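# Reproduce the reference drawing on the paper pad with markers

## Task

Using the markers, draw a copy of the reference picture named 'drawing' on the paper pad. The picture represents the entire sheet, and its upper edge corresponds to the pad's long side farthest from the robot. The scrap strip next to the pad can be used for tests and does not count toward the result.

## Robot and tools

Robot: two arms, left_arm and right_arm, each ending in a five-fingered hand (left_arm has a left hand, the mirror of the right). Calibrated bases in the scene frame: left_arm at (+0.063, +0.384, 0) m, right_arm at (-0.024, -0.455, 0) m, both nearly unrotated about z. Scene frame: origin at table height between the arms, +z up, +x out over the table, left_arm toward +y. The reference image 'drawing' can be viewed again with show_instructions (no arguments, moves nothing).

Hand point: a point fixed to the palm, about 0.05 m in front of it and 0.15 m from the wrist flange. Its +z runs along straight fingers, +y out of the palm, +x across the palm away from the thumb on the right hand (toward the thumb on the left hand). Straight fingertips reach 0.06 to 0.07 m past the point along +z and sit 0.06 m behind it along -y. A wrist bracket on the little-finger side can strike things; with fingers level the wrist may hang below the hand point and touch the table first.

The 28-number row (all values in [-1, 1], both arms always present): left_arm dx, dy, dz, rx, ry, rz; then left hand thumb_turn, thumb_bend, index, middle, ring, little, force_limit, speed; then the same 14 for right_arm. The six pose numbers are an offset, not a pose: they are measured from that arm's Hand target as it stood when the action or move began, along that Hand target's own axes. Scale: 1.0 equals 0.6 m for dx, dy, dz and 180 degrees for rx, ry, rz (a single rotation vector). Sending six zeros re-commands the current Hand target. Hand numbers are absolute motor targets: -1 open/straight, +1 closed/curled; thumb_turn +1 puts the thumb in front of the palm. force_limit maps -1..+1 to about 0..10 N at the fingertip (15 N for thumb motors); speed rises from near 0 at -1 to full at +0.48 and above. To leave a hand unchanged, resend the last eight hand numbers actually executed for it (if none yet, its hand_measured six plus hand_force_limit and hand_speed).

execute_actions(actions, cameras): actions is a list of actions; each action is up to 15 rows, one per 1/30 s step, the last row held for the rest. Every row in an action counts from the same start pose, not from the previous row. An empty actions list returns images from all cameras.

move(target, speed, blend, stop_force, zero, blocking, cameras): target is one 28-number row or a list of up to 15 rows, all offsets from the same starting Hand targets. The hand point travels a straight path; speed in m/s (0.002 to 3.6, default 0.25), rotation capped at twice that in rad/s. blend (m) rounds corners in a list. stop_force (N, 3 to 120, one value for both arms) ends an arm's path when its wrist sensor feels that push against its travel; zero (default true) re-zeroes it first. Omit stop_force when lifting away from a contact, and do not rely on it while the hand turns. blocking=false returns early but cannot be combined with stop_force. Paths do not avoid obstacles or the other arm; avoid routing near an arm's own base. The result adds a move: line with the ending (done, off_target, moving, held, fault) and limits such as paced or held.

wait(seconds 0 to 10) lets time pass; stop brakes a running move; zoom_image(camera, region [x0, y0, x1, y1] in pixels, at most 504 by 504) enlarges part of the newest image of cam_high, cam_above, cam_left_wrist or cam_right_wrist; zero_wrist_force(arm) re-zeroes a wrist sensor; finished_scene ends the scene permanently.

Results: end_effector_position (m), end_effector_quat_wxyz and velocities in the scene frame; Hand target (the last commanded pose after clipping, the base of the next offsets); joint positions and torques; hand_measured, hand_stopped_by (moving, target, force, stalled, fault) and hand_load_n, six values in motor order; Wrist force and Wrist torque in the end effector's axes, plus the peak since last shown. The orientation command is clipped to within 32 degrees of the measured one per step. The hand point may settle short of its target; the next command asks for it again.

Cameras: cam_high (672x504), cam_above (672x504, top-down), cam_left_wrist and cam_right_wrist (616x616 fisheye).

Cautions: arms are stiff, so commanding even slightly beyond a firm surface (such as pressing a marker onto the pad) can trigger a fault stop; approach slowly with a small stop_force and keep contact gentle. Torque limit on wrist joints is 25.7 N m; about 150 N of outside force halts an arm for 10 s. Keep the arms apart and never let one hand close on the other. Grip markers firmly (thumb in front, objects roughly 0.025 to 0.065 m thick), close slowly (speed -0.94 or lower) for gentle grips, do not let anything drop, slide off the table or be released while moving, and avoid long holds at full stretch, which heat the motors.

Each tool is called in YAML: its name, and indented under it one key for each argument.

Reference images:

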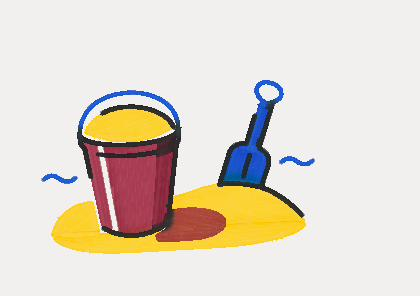

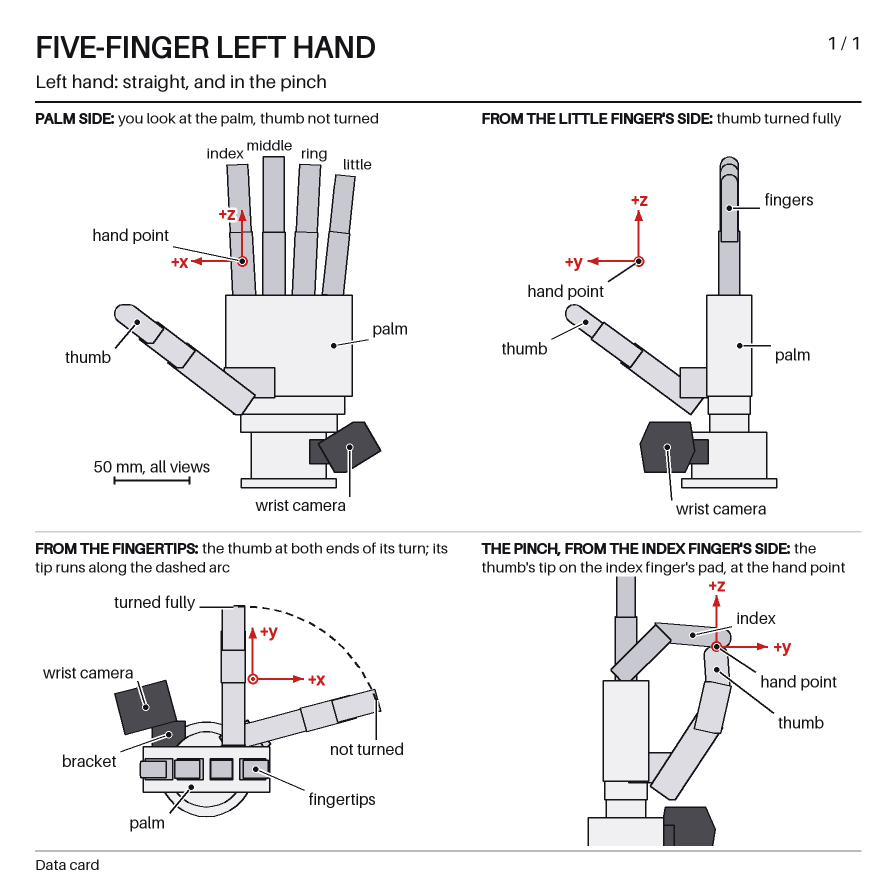

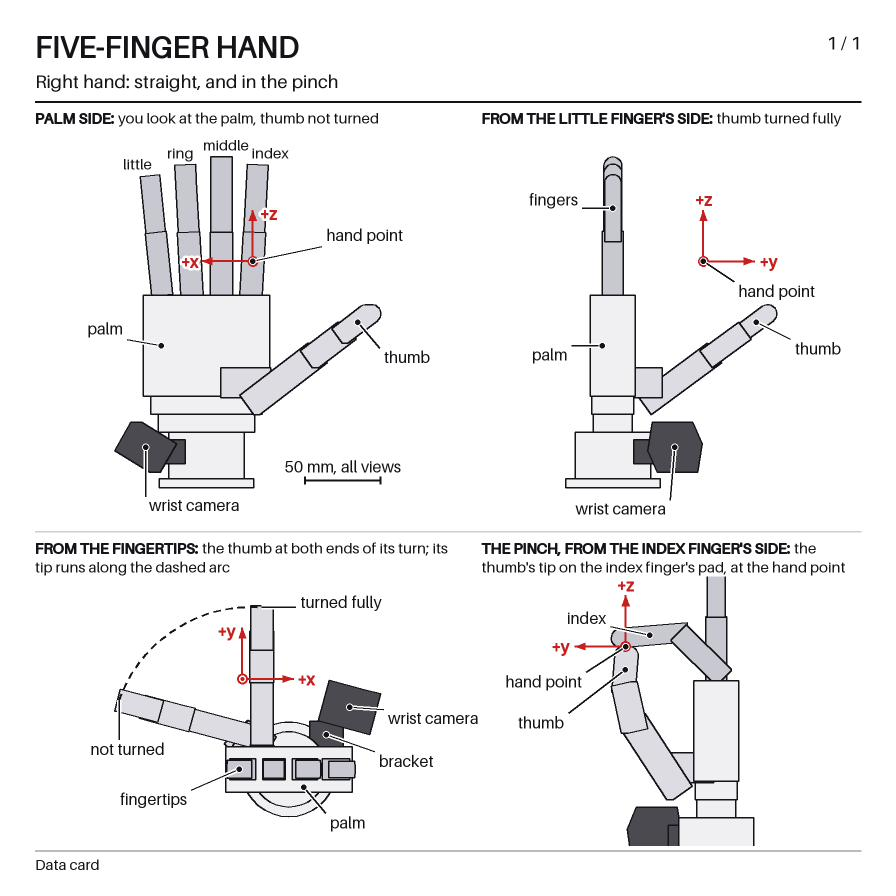

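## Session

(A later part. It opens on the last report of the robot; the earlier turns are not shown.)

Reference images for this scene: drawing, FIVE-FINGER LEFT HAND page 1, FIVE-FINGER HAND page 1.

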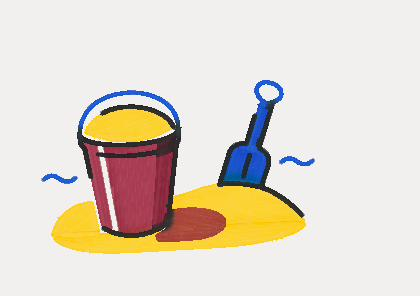

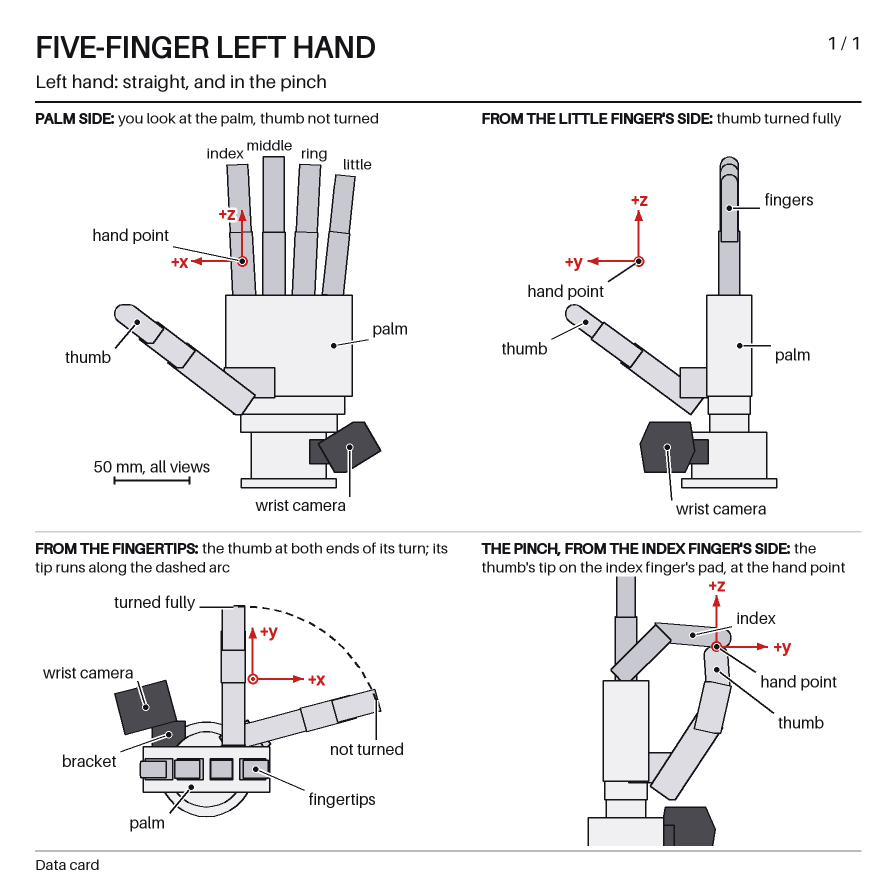

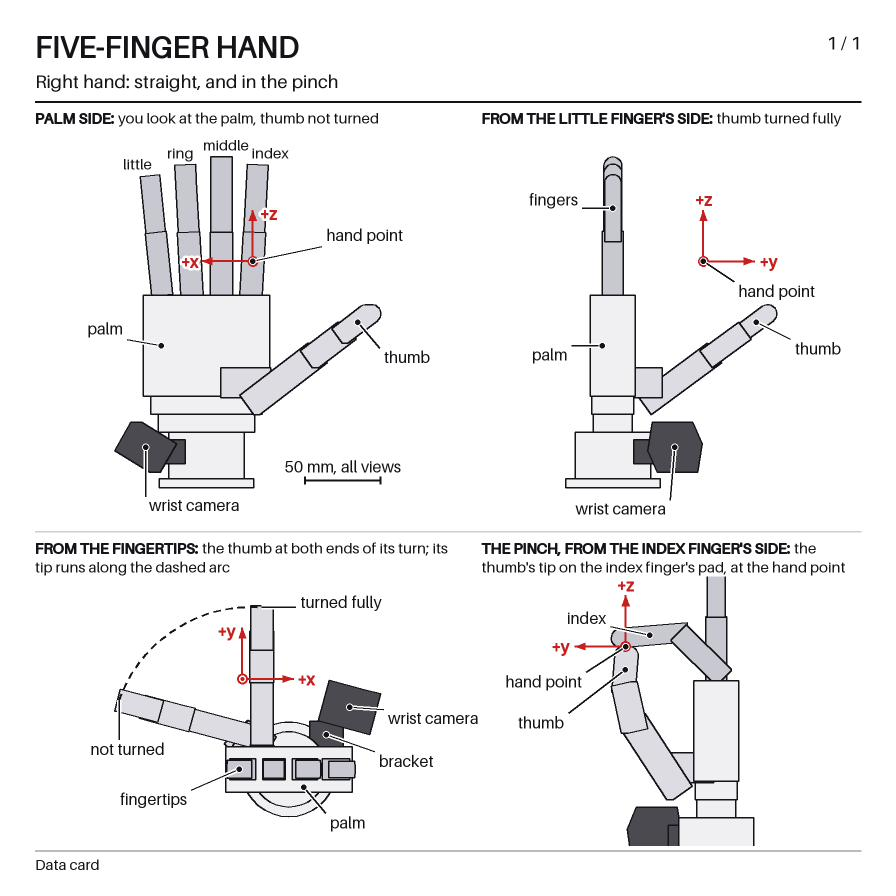

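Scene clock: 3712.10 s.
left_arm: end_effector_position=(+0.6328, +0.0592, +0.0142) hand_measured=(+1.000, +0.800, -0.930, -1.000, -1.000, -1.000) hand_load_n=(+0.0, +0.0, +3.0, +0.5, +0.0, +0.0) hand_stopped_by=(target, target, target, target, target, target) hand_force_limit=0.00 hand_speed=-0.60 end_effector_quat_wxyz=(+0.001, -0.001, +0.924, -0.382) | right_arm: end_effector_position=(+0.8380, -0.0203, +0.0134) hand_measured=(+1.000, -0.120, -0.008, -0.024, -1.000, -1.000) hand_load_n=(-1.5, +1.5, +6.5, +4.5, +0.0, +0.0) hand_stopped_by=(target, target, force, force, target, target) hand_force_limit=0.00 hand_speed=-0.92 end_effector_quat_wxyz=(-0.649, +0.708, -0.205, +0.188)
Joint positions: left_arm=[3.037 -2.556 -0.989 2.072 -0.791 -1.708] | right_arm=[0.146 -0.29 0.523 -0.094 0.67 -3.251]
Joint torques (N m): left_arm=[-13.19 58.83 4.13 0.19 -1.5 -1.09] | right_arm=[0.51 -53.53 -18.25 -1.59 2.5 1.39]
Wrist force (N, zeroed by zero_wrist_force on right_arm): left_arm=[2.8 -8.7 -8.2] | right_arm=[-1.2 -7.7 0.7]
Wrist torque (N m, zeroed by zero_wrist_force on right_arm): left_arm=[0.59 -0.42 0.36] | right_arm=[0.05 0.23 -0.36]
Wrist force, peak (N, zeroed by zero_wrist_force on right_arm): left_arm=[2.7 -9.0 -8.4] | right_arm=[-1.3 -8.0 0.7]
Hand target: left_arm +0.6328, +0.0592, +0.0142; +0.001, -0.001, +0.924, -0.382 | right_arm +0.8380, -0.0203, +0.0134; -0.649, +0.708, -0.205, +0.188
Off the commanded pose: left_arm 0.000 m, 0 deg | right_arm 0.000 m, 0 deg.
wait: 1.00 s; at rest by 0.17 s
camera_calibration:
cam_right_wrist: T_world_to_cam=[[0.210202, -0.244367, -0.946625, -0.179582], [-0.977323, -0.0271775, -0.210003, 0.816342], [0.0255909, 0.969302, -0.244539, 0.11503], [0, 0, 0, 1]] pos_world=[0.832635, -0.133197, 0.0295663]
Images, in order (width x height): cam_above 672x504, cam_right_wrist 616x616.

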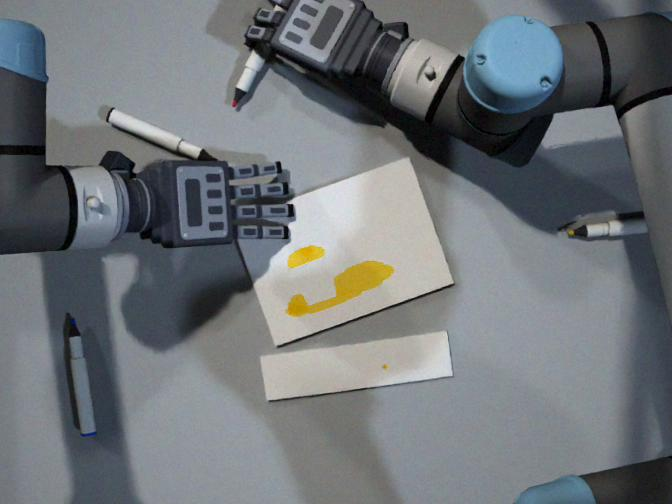

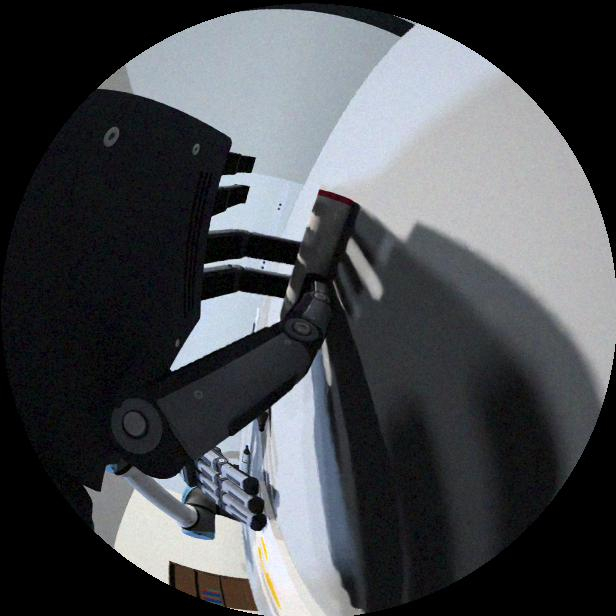

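move:
  target: [0,0,0,0,0,0,1,0.8,-0.93,-1,-1,-1,0,-0.6,0,-0.01,-0.001,0,0,0,1,-0.12,0.35,0.35,-1,-1,0.0,-0.92]
  speed: 0.01
  cameras: ["cam_above","cam_right_wrist"]

zoom_image:
  camera: "cam_right_wrist"
  region: [230, 180, 450, 400]

zoom_image:
  camera: "cam_above"
  region: [190, 0, 330, 130]

Scene clock: 3728.37 s.
left_arm: end_effector_position=(+0.6328, +0.0592, +0.0142) hand_measured=(+1.000, +0.800, -0.930, -1.000, -1.000, -1.000) hand_load_n=(+0.0, +0.0, +3.5, +1.0, +0.0, +0.0) hand_stopped_by=(target, target, target, target, target, target) hand_force_limit=0.00 hand_speed=-0.60 end_effector_quat_wxyz=(+0.001, -0.001, +0.924, -0.382) | right_arm: end_effector_position=(+0.8380, -0.0204, +0.0195) hand_measured=(+1.000, -0.120, -0.008, -0.022, -1.000, -1.000) hand_load_n=(-1.5, +3.0, +5.0, +2.0, +0.0, +0.0) hand_stopped_by=(target, target, force, force, target, target) hand_force_limit=0.00 hand_speed=-0.92 end_effector_quat_wxyz=(-0.649, +0.708, -0.205, +0.188)
Joint positions: left_arm=[3.037 -2.556 -0.989 2.072 -0.791 -1.708] | right_arm=[0.146 -0.297 0.522 -0.086 0.67 -3.251]
Joint torques (N m): left_arm=[-13.63 57.01 4.95 0.12 -1.46 -1.21] | right_arm=[-7.23 -66.09 -32.09 0.81 -1.37 -1.86]
Wrist force (N, zeroed by zero_wrist_force on right_arm): left_arm=[2.4 -8.7 -8.1] | right_arm=[-0.8 -0.5 -1.3]
Wrist torque (N m, zeroed by zero_wrist_force on right_arm): left_arm=[0.59 -0.36 0.32] | right_arm=[-0.08 0.18 -0.27]
Wrist force, peak (N, zeroed by zero_wrist_force on right_arm): left_arm=[2.7 -8.8 -8.6] | right_arm=[-1.3 -7.9 0.4]
Hand target: left_arm +0.6328, +0.0592, +0.0142; +0.001, -0.001, +0.924, -0.382 | right_arm +0.8380, -0.0204, +0.0194; -0.649, +0.708, -0.205, +0.188
Off the commanded pose: left_arm 0.000 m, 0 deg | right_arm 0.000 m, 0 deg.
move: done
camera_calibration:
cam_right_wrist: T_world_to_cam=[[0.210178, -0.244388, -0.946625, -0.173815], [-0.977326, -0.0270767, -0.210003, 0.817636], [0.0256909, 0.969299, -0.244538, 0.116535], [0, 0, 0, 1]] pos_world=[0.832635, -0.133296, 0.0356663]
Images, in order (width x height): cam_above 672x504, cam_right_wrist 616x616.

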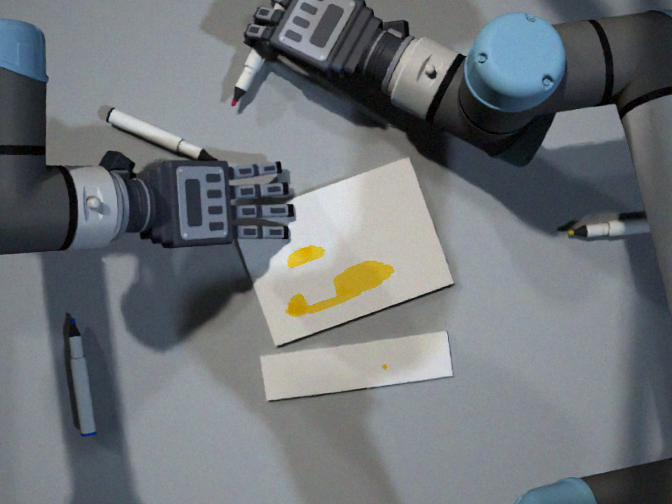

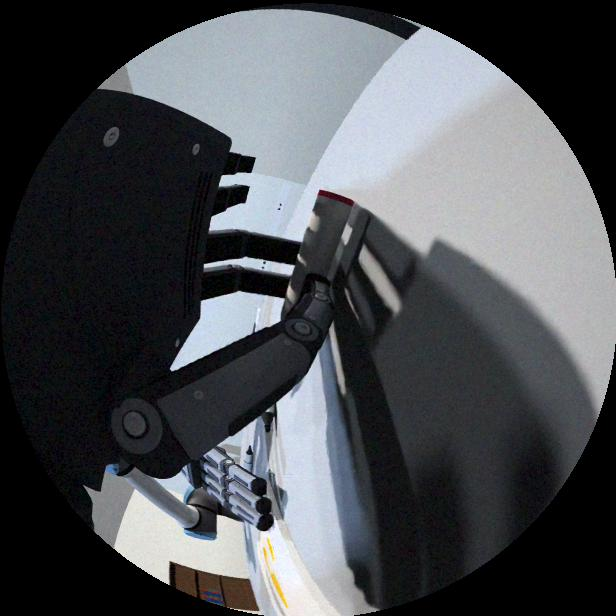

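Scaled by 2.291 from the camera's 616x616 image, which has a finer 880x880 frame.

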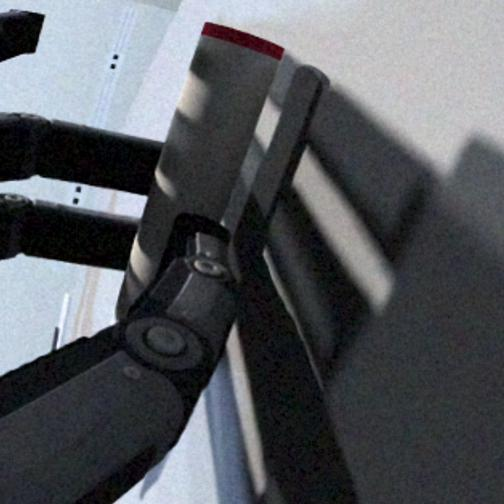

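Scaled by 3.600.

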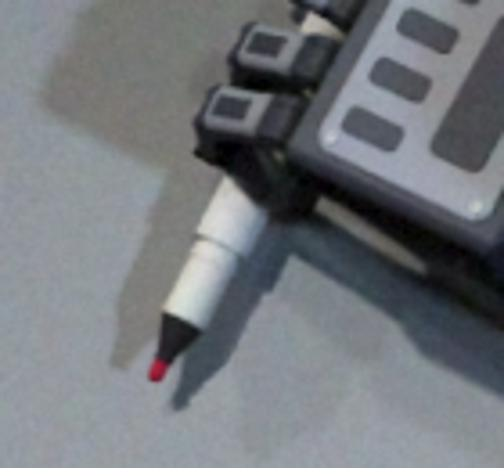

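move:
  target: [0,0,0,0,0,0,1,0.8,-0.93,-1,-1,-1,0,-0.6,0,0,0,0,0,0,1,-0.12,0.37,0.37,-1,-1,0.4,-0.94]
  speed: 0.01

move:
  target: [0,0,0,0,0,0,1,0.8,-0.93,-1,-1,-1,0,-0.6,0,-0.22,-0.0193,0,0,0,1,-0.12,0.37,0.37,-1,-1,0.4,-0.94]
  speed: 0.1
  cameras: ["all"]

zoom_image:
  camera: "cam_right_wrist"
  region: [230, 180, 450, 400]

Scene clock: 3739.87 s.
left_arm: end_effector_position=(+0.6328, +0.0592, +0.0142) hand_measured=(+1.000, +0.800, -0.930, -1.000, -1.000, -1.000) hand_load_n=(+0.0, +0.5, +3.0, +0.5, +0.0, +0.0) hand_stopped_by=(target, target, target, target, target, target) hand_force_limit=0.00 hand_speed=-0.60 end_effector_quat_wxyz=(+0.001, -0.001, +0.924, -0.382) | right_arm: end_effector_position=(+0.8380, -0.0204, +0.0194) hand_measured=(+1.000, -0.122, +0.000, -0.002, -1.000, -1.000) hand_load_n=(+0.0, +7.5, +7.0, +8.0, +0.0, +0.0) hand_stopped_by=(target, target, force, force, target, target) hand_force_limit=0.40 hand_speed=-0.94 end_effector_quat_wxyz=(-0.649, +0.708, -0.205, +0.188)
Joint positions: left_arm=[3.037 -2.556 -0.989 2.072 -0.791 -1.708] | right_arm=[0.146 -0.297 0.522 -0.086 0.67 -3.251]
Joint torques (N m): left_arm=[-13.29 58.37 4.03 0.22 -1.48 -1.05] | right_arm=[-5.95 -56.9 -21.92 -2.37 -2.53 -1.94]
Wrist force (N, zeroed by zero_wrist_force on right_arm): left_arm=[2.5 -8.2 -8.3] | right_arm=[-1.1 -0.3 -1.5]
Wrist torque (N m, zeroed by zero_wrist_force on right_arm): left_arm=[0.68 -0.38 0.31] | right_arm=[-0.03 0.24 -0.28]
Wrist force, peak (N, zeroed by zero_wrist_force on right_arm): left_arm=[2.4 -8.8 -8.7] | right_arm=[-1.1 -0.2 -1.7]
Hand target: left_arm +0.6328, +0.0592, +0.0142; +0.001, -0.001, +0.924, -0.382 | right_arm +0.8380, -0.0204, +0.0194; -0.649, +0.708, -0.205, +0.188
Off the commanded pose: left_arm 0.000 m, 0 deg | right_arm 0.000 m, 0 deg.
move: done

Scene clock: 3741.57 s.
left_arm: end_effector_position=(+0.6328, +0.0592, +0.0142) hand_measured=(+1.000, +0.800, -0.930, -1.000, -1.000, -1.000) hand_load_n=(+0.0, +0.0, +3.0, +1.0, +0.0, +0.0) hand_stopped_by=(target, target, target, target, target, target) hand_force_limit=0.00 hand_speed=-0.60 end_effector_quat_wxyz=(+0.001, -0.001, +0.924, -0.382) | right_arm: end_effector_position=(+0.8379, -0.0206, +0.1518) hand_measured=(+1.000, -0.122, +0.000, -0.002, -1.000, -1.000) hand_load_n=(+0.0, +7.5, +7.0, +8.0, +0.0, +0.0) hand_stopped_by=(target, target, force, force, target, target) hand_force_limit=0.40 hand_speed=-0.94 end_effector_quat_wxyz=(-0.649, +0.708, -0.205, +0.188)
Joint positions: left_arm=[3.037 -2.556 -0.989 2.072 -0.791 -1.708] | right_arm=[0.146 -0.366 0.322 0.183 0.67 -3.251]
Joint torques (N m): left_arm=[-14.06 56.91 4.95 0.15 -1.51 -1.04] | right_arm=[-7.11 -69.01 -12.47 -2.87 -2.9 -2.64]
Wrist force (N, zeroed by zero_wrist_force on right_arm): left_arm=[2.4 -8.7 -8.1] | right_arm=[-0.6 -0.5 -1.3]
Wrist torque (N m, zeroed by zero_wrist_force on right_arm): left_arm=[0.59 -0.36 0.32] | right_arm=[-0.08 0.16 -0.12]
Wrist force, peak (N, zeroed by zero_wrist_force on right_arm): left_arm=[2.5 -8.7 -8.6] | right_arm=[-1.0 -1.4 -1.5]
Hand target: left_arm +0.6328, +0.0592, +0.0142; +0.001, -0.001, +0.924, -0.382 | right_arm +0.8379, -0.0205, +0.1519; -0.649, +0.708, -0.205, +0.188
Off the commanded pose: left_arm 0.000 m, 0 deg | right_arm 0.000 m, 0 deg.
move: done
camera_calibration:
cam_left_wrist: T_world_to_cam=[[-0.221026, -0.688213, 0.691022, 0.165061], [-0.828966, 0.505836, 0.238631, 0.490083], [-0.513773, -0.52009, -0.682308, 0.479104], [0, 0, 0, 1]] pos_world=[0.688895, 0.114873, 0.095887]
cam_right_wrist: T_world_to_cam=[[0.210109, -0.24437, -0.946645, -0.0485413], [-0.977343, -0.027154, -0.209913, 0.845305], [0.0255913, 0.969302, -0.244538, 0.149167], [0, 0, 0, 1]] pos_world=[0.832534, -0.133496, 0.167966]

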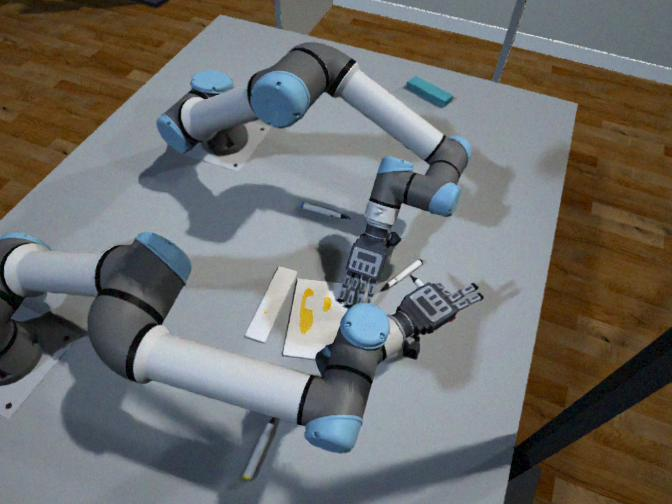

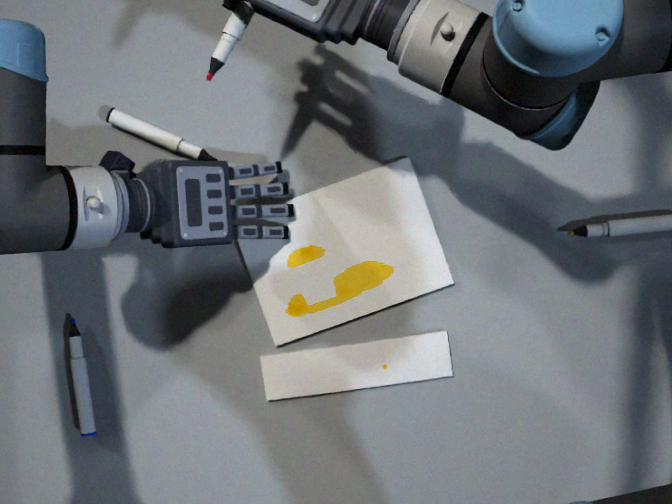

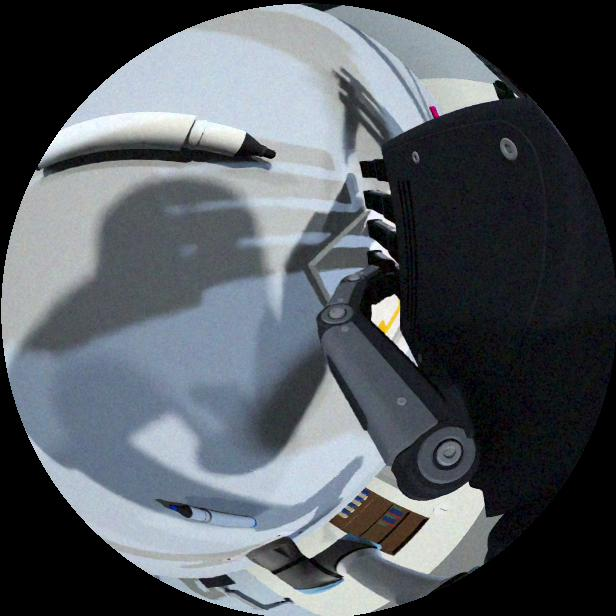

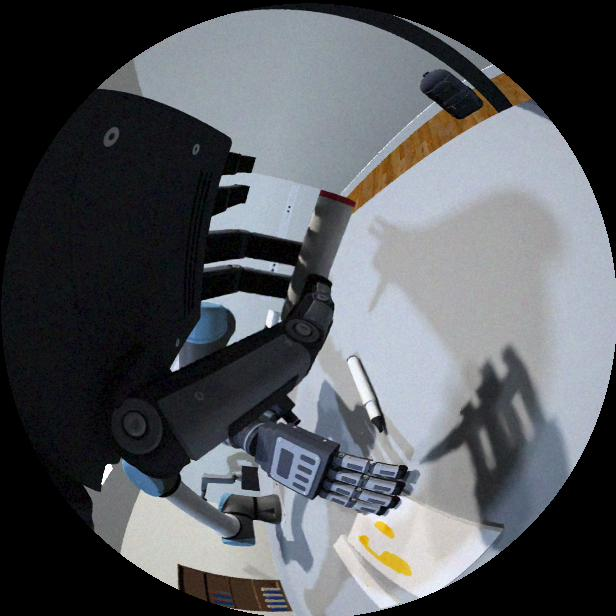

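Scaled by 2.291 from the camera's 616x616 image, which has a finer 880x880 frame.

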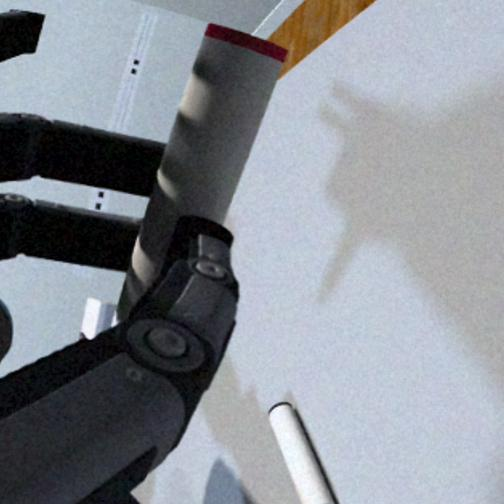

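move:
  target: [0,0,0,0,0,0,1,0.8,-0.93,-1,-1,-1,0,-0.6,-0.0047,-0.007,-0.3003,0.0335,0.0102,-0.5002,1,-0.12,0.37,0.37,-0.25,-0.25,0.4,-0.94]
  speed: 0.2
  cameras: ["cam_above","cam_high"]

Scene clock: 3783.83 s.
left_arm: end_effector_position=(+0.6328, +0.0592, +0.0142) hand_measured=(+1.000, +0.800, -0.930, -1.000, -1.000, -1.000) hand_load_n=(+0.0, +0.0, +3.0, +1.0, +0.0, +0.0) hand_stopped_by=(target, target, target, target, target, target) hand_force_limit=0.00 hand_speed=-0.60 end_effector_quat_wxyz=(+0.001, -0.001, +0.924, -0.382) | right_arm: end_effector_position=(+0.7399, -0.1706, +0.1716) hand_measured=(+1.000, -0.122, +0.000, -0.002, -0.250, -0.250) hand_load_n=(+0.0, +7.0, +7.5, +7.5, +0.0, +0.0) hand_stopped_by=(target, target, force, force, target, target) hand_force_limit=0.40 hand_speed=-0.94 end_effector_quat_wxyz=(-0.356, +0.611, +0.356, +0.611)
Joint positions: left_arm=[3.037 -2.556 -0.989 2.072 -0.791 -1.708] | right_arm=[-0.019 -0.951 1.507 -0.559 0.453 -4.709]
Joint torques (N m): left_arm=[-12.62 57.36 5.59 0.13 -1.31 -1.02] | right_arm=[8.37 -36.23 -30.37 1.34 3.01 -2.28]
Wrist force (N, zeroed by zero_wrist_force on right_arm): left_arm=[2.7 -8.7 -8.2] | right_arm=[0.1 -0.4 -0.1]
Wrist torque (N m, zeroed by zero_wrist_force on right_arm): left_arm=[0.60 -0.41 0.34] | right_arm=[-0.08 -0.01 -0.09]
Wrist force, peak (N, zeroed by zero_wrist_force on right_arm): left_arm=[2.9 -8.7 -8.7] | right_arm=[-0.8 -0.4 -1.7]
Hand target: left_arm +0.6328, +0.0592, +0.0142; +0.001, -0.001, +0.924, -0.382 | right_arm +0.7399, -0.1706, +0.1716; -0.356, +0.611, +0.356, +0.611
Off the commanded pose: left_arm 0.000 m, 0 deg | right_arm 0.000 m, 0 deg.
move: done
Images, in order (width x height): cam_high 672x504, cam_above 672x504.

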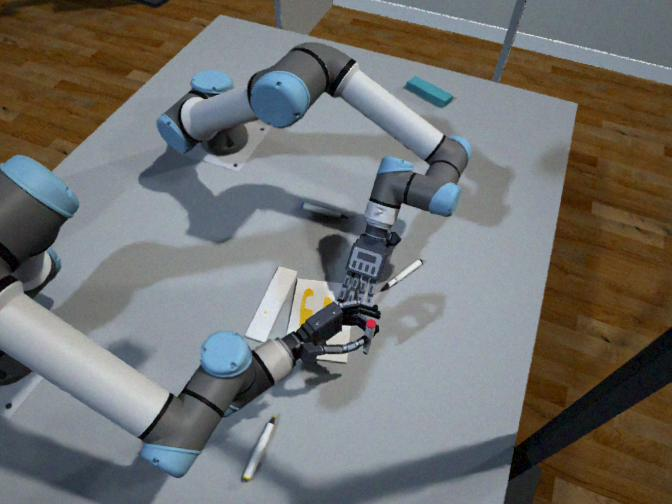

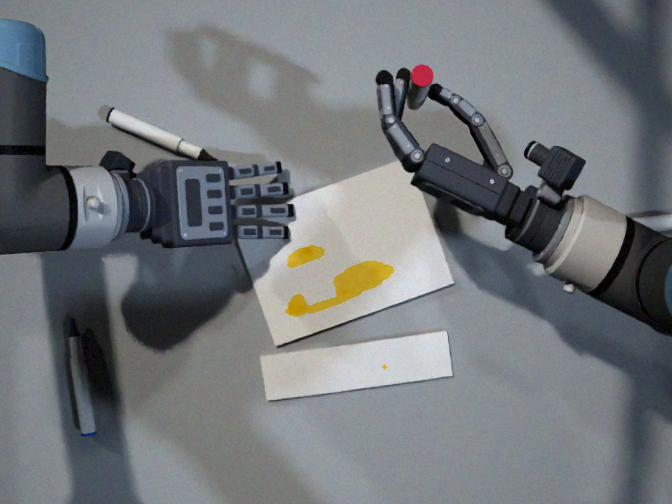

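move:
  target:
    - [0,0,0,0,0,0,1,0.8,-0.93,-1,-1,-1,0,-0.6,-0.03,-0.2011,-0.0783,0,0,0,1,-0.12,0.37,0.37,-0.25,-0.25,0.4,-0.94]
    - [0,0,0,0,0,0,1,0.8,-0.93,-1,-1,-1,0,-0.6,-0.12,-0.3352,0.0217,0,0,0,1,-0.12,0.37,0.37,-0.25,-0.25,0.4,-0.94]
  speed: 0.2
  blend: [0.04,0]
  cameras: ["cam_above","cam_high","cam_right_wrist"]

zoom_image:
  camera: "cam_high"
  region: [270, 260, 390, 370]

Scene clock: 3815.03 s.
left_arm: end_effector_position=(+0.6328, +0.0592, +0.0142) hand_measured=(+1.000, +0.800, -0.930, -1.000, -1.000, -1.000) hand_load_n=(+0.0, +0.0, +3.0, +1.0, +0.0, +0.0) hand_stopped_by=(target, target, target, target, target, target) hand_force_limit=0.00 hand_speed=-0.60 end_effector_quat_wxyz=(+0.001, -0.001, +0.924, -0.382) | right_arm: end_effector_position=(+0.5715, -0.0599, +0.0996) hand_measured=(+1.000, -0.122, +0.000, -0.002, -0.250, -0.250) hand_load_n=(+0.0, +7.5, +7.0, +7.5, +0.0, +0.0) hand_stopped_by=(target, target, force, force, target, target) hand_force_limit=0.40 hand_speed=-0.94 end_effector_quat_wxyz=(-0.356, +0.611, +0.356, +0.611)
Joint positions: left_arm=[3.037 -2.556 -0.989 2.072 -0.791 -1.708] | right_arm=[0.214 -1.073 1.969 -0.898 0.686 -4.711]
Joint torques (N m): left_arm=[-13.58 57.6 4.77 0.22 -1.47 -0.92] | right_arm=[7.66 -40.07 -25.54 0.7 -0.26 1.53]
Wrist force (N, zeroed by zero_wrist_force on right_arm): left_arm=[2.5 -8.4 -8.0] | right_arm=[-0.1 -0.7 -0.4]
Wrist torque (N m, zeroed by zero_wrist_force on right_arm): left_arm=[0.61 -0.37 0.32] | right_arm=[-0.08 0.03 -0.09]
Wrist force, peak (N, zeroed by zero_wrist_force on right_arm): left_arm=[2.9 -8.6 -8.6] | right_arm=[-0.9 -2.0 0.4]
Hand target: left_arm +0.6328, +0.0592, +0.0142; +0.001, -0.001, +0.924, -0.382 | right_arm +0.5715, -0.0599, +0.0996; -0.356, +0.611, +0.356, +0.611
Off the commanded pose: left_arm 0.000 m, 0 deg | right_arm 0.000 m, 0 deg.
move: done
camera_calibration:
cam_right_wrist: T_world_to_cam=[[0.820758, -0.481065, 0.308113, -0.539715], [-0.0357085, -0.581488, -0.812771, 0.0615845], [0.570159, 0.656086, -0.494439, -0.123664], [0, 0, 0, 1]] pos_world=[0.515683, -0.142693, 0.155203]
Images, in order (width x height): cam_high 672x504, cam_above 672x504, cam_right_wrist 616x616.

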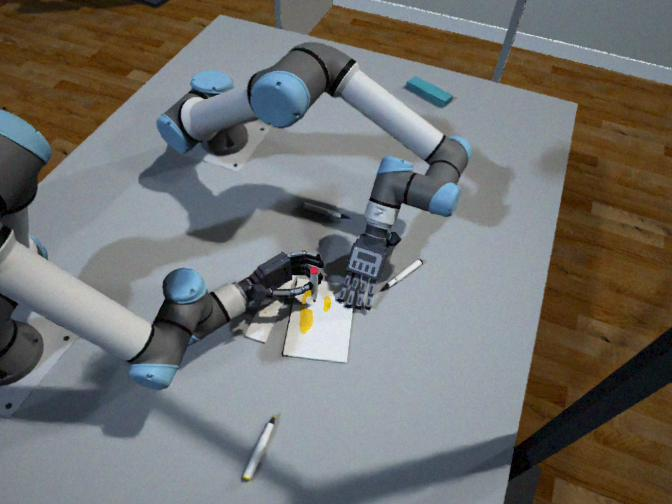

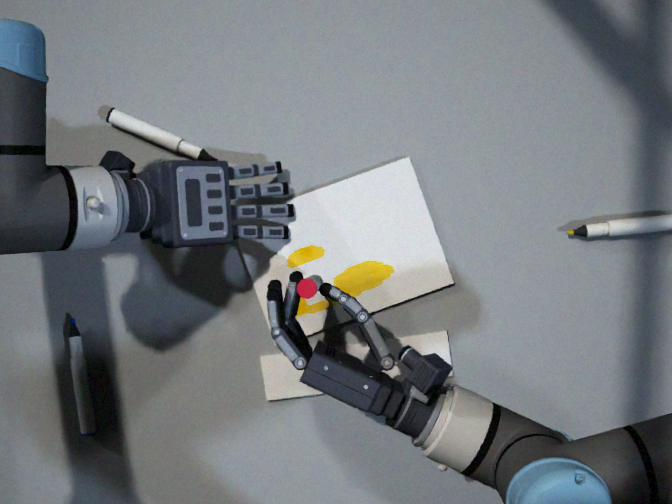

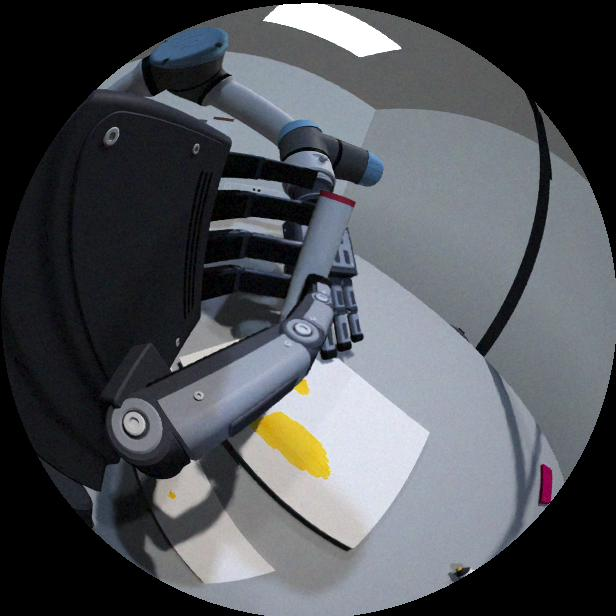

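Scaled by 4.200.

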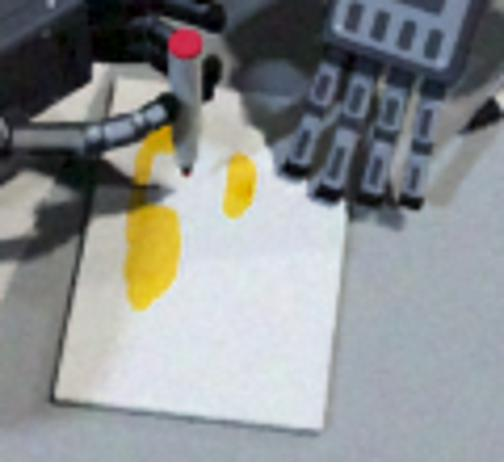

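move:
  target: [0,0,0,0,0,0,1,0.8,-0.93,-1,-1,-1,0,-0.6,-0.03,0,0,0,0,0,1,-0.12,0.37,0.37,-0.25,-0.25,0.4,-0.94]
  speed: 0.005
  stop_force: 3

move:
  target: [0,0,0,0,0,0,1,0.8,-0.93,-1,-1,-1,0,-0.6,0.03,0,0,0,0,0,1,-0.12,0.37,0.37,-0.25,-0.25,0.4,-0.94]
  speed: 0.05

move:
  target: [0,0,0,0,0,0,1,0.8,-0.93,-1,-1,-1,0,-0.6,0.02,-0.08,-0.12,0,0,0,1,-0.12,0.37,0.37,-0.25,-0.25,0.4,-0.94]
  speed: 0.2
  cameras: ["cam_above","cam_high"]

zoom_image:
  camera: "cam_above"
  region: [225, 200, 465, 360]

Scene clock: 3838.87 s.
left_arm: end_effector_position=(+0.6328, +0.0592, +0.0142) hand_measured=(+1.000, +0.800, -0.930, -1.000, -1.000, -1.000) hand_load_n=(+0.0, +0.0, +3.5, +1.0, +0.0, +0.0) hand_stopped_by=(target, target, target, target, target, target) hand_force_limit=0.00 hand_speed=-0.60 end_effector_quat_wxyz=(+0.001, -0.001, +0.924, -0.382) | right_arm: end_effector_position=(+0.5715, -0.0598, +0.0839) hand_measured=(+1.000, -0.122, +0.000, -0.002, -0.250, -0.250) hand_load_n=(-0.5, +7.5, +7.0, +8.0, +0.0, +0.5) hand_stopped_by=(target, target, force, force, target, target) hand_force_limit=0.40 hand_speed=-0.94 end_effector_quat_wxyz=(-0.356, +0.611, +0.356, +0.612)
Joint positions: left_arm=[3.037 -2.556 -0.989 2.072 -0.791 -1.708] | right_arm=[0.214 -1.041 1.975 -0.936 0.686 -4.711]
Joint torques (N m): left_arm=[-13.92 57.44 4.86 0.08 -1.42 -1.16] | right_arm=[7.46 -44.01 -15.32 2.02 3.08 -2.02]
Wrist force (N, zeroed by zero_wrist_force on right_arm): left_arm=[2.5 -8.4 -8.1] | right_arm=[2.8 -1.1 -0.4]
Wrist torque (N m, zeroed by zero_wrist_force on right_arm): left_arm=[0.62 -0.36 0.32] | right_arm=[-0.10 0.09 -0.10]
Wrist force, peak (N, zeroed by zero_wrist_force on right_arm): left_arm=[2.5 -9.1 -8.3] | right_arm=[4.6 -1.0 -0.2]
Hand target: left_arm +0.6328, +0.0592, +0.0142; +0.001, -0.001, +0.924, -0.382 | right_arm +0.5715, -0.0598, +0.0839; -0.356, +0.611, +0.356, +0.612 (not the last commanded pose)
Off the commanded pose: left_arm 0.000 m, 0 deg | right_arm 0.002 m, 0 deg.
move: contact (right_arm)

Scene clock: 3839.63 s.
left_arm: end_effector_position=(+0.6328, +0.0592, +0.0142) hand_measured=(+1.000, +0.800, -0.930, -1.000, -1.000, -1.000) hand_load_n=(+0.0, +0.0, +3.0, +1.0, +0.0, +0.0) hand_stopped_by=(target, target, target, target, target, target) hand_force_limit=0.00 hand_speed=-0.60 end_effector_quat_wxyz=(+0.001, -0.001, +0.924, -0.382) | right_arm: end_effector_position=(+0.5715, -0.0598, +0.1020) hand_measured=(+1.000, -0.122, +0.000, -0.002, -0.250, -0.250) hand_load_n=(+0.0, +7.0, +7.5, +8.0, +0.0, +0.0) hand_stopped_by=(target, target, force, force, target, target) hand_force_limit=0.40 hand_speed=-0.94 end_effector_quat_wxyz=(-0.356, +0.611, +0.356, +0.612) end_effector_velocity=(+0.000, +0.000, -0.001) end_effector_angular_velocity=(+0.000, -0.002, +0.001)
Joint positions: left_arm=[3.037 -2.556 -0.989 2.072 -0.791 -1.708] | right_arm=[0.214 -1.078 1.968 -0.892 0.686 -4.711]
Joint velocities: left_arm=[within noise] | right_arm=[0 0.002 0 -0.005 0 0]
Joint torques (N m): left_arm=[-13.31 57.23 5.01 0.04 -1.32 -1.05] | right_arm=[-0.95 -27.18 -14.39 -3.38 1.29 2.03]
Wrist force (N, zeroed by zero_wrist_force on right_arm): left_arm=[2.5 -8.7 -8.0] | right_arm=[-0.3 -0.7 -0.2]
Wrist torque (N m, zeroed by zero_wrist_force on right_arm): left_arm=[0.57 -0.36 0.34] | right_arm=[-0.10 0.06 -0.12]
Wrist force, peak (N, zeroed by zero_wrist_force on right_arm): left_arm=[2.6 -8.8 -8.6] | right_arm=[2.7 -0.9 -0.3]
Hand target: left_arm +0.6328, +0.0592, +0.0142; +0.001, -0.001, +0.924, -0.382 | right_arm +0.5715, -0.0599, +0.1019; -0.356, +0.611, +0.356, +0.612
Off the commanded pose: left_arm 0.000 m, 0 deg | right_arm 0.000 m, 0 deg.
move: done

Scene clock: 3840.57 s.
left_arm: end_effector_position=(+0.6328, +0.0592, +0.0142) hand_measured=(+1.000, +0.800, -0.930, -1.000, -1.000, -1.000) hand_load_n=(+0.5, +0.5, +3.0, +1.0, +0.0, +0.0) hand_stopped_by=(target, target, target, target, target, target) hand_force_limit=0.00 hand_speed=-0.60 end_effector_quat_wxyz=(+0.001, -0.001, +0.924, -0.382) | right_arm: end_effector_position=(+0.4943, -0.0988, +0.1138) hand_measured=(+1.000, -0.122, +0.000, -0.002, -0.250, -0.250) hand_load_n=(+0.0, +7.0, +7.5, +7.5, +0.0, +0.0) hand_stopped_by=(target, target, force, force, target, target) hand_force_limit=0.40 hand_speed=-0.94 end_effector_quat_wxyz=(-0.356, +0.611, +0.356, +0.612)
Joint positions: left_arm=[3.037 -2.556 -0.989 2.072 -0.791 -1.708] | right_arm=[0.144 -1.252 2.216 -0.967 0.616 -4.71]
Joint torques (N m): left_arm=[-13.66 57.96 5.77 0.12 -1.29 -1.15] | right_arm=[5.99 -34.69 -6.82 1.56 2.58 2.52]
Wrist force (N, zeroed by zero_wrist_force on right_arm): left_arm=[2.6 -8.5 -7.9] | right_arm=[-0.3 -0.5 -0.4]
Wrist torque (N m, zeroed by zero_wrist_force on right_arm): left_arm=[0.60 -0.39 0.34] | right_arm=[-0.04 0.06 -0.14]
Wrist force, peak (N, zeroed by zero_wrist_force on right_arm): left_arm=[2.6 -8.8 -8.3] | right_arm=[0.1 -1.6 -1.3]
Hand target: left_arm +0.6328, +0.0592, +0.0142; +0.001, -0.001, +0.924, -0.382 | right_arm +0.4942, -0.0988, +0.1138; -0.356, +0.611, +0.356, +0.612
Off the commanded pose: left_arm 0.000 m, 0 deg | right_arm 0.000 m, 0 deg.
move: done
Images, in order (width x height): cam_high 672x504, cam_above 672x504.

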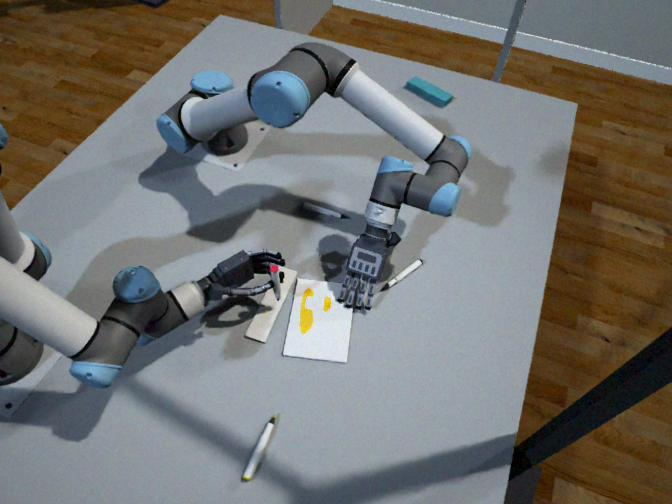

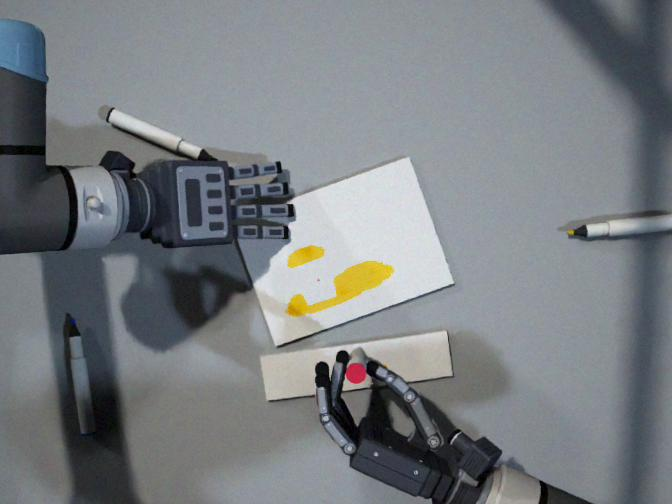

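Scaled by 2.100.

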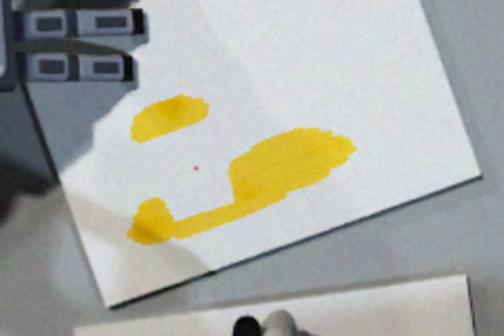

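zoom_image:
  camera: "cam_above"
  region: [280, 240, 360, 320]

zoom_image:
  camera: "cam_above"
  region: [385, 140, 475, 230]

zoom_image:
  camera: "cam_above"
  region: [410, 240, 490, 320]

zoom_image:
  camera: "cam_above"
  region: [240, 300, 320, 380]

Scaled by 6.300.

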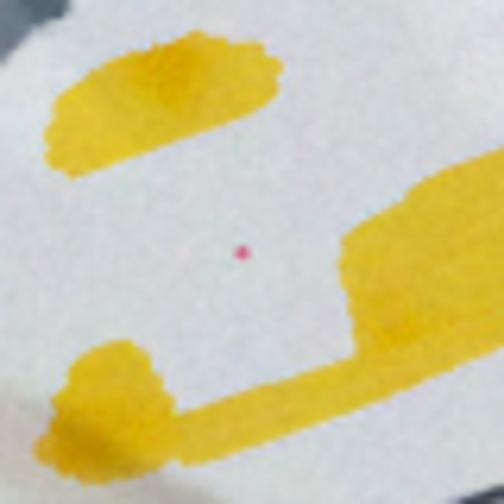

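Scaled by 5.600.

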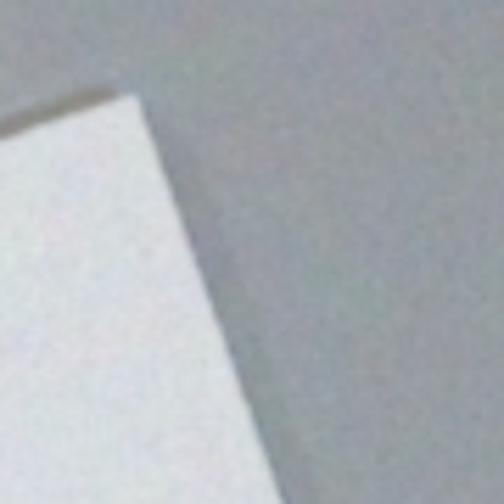

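Scaled by 6.300.

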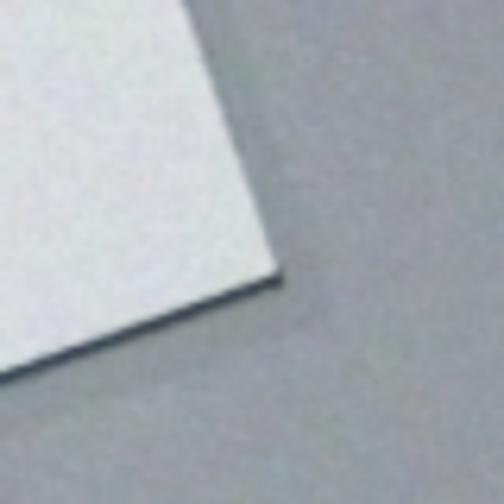

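Scaled by 6.300.

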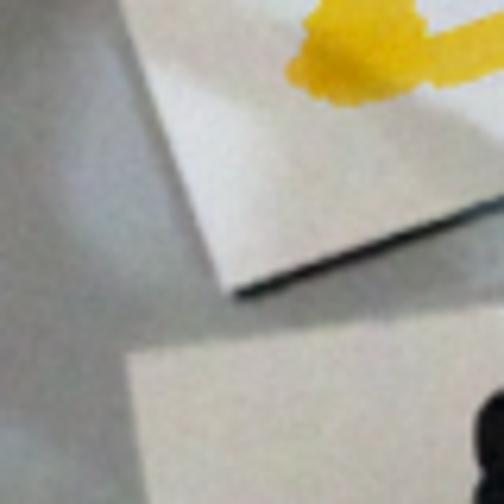

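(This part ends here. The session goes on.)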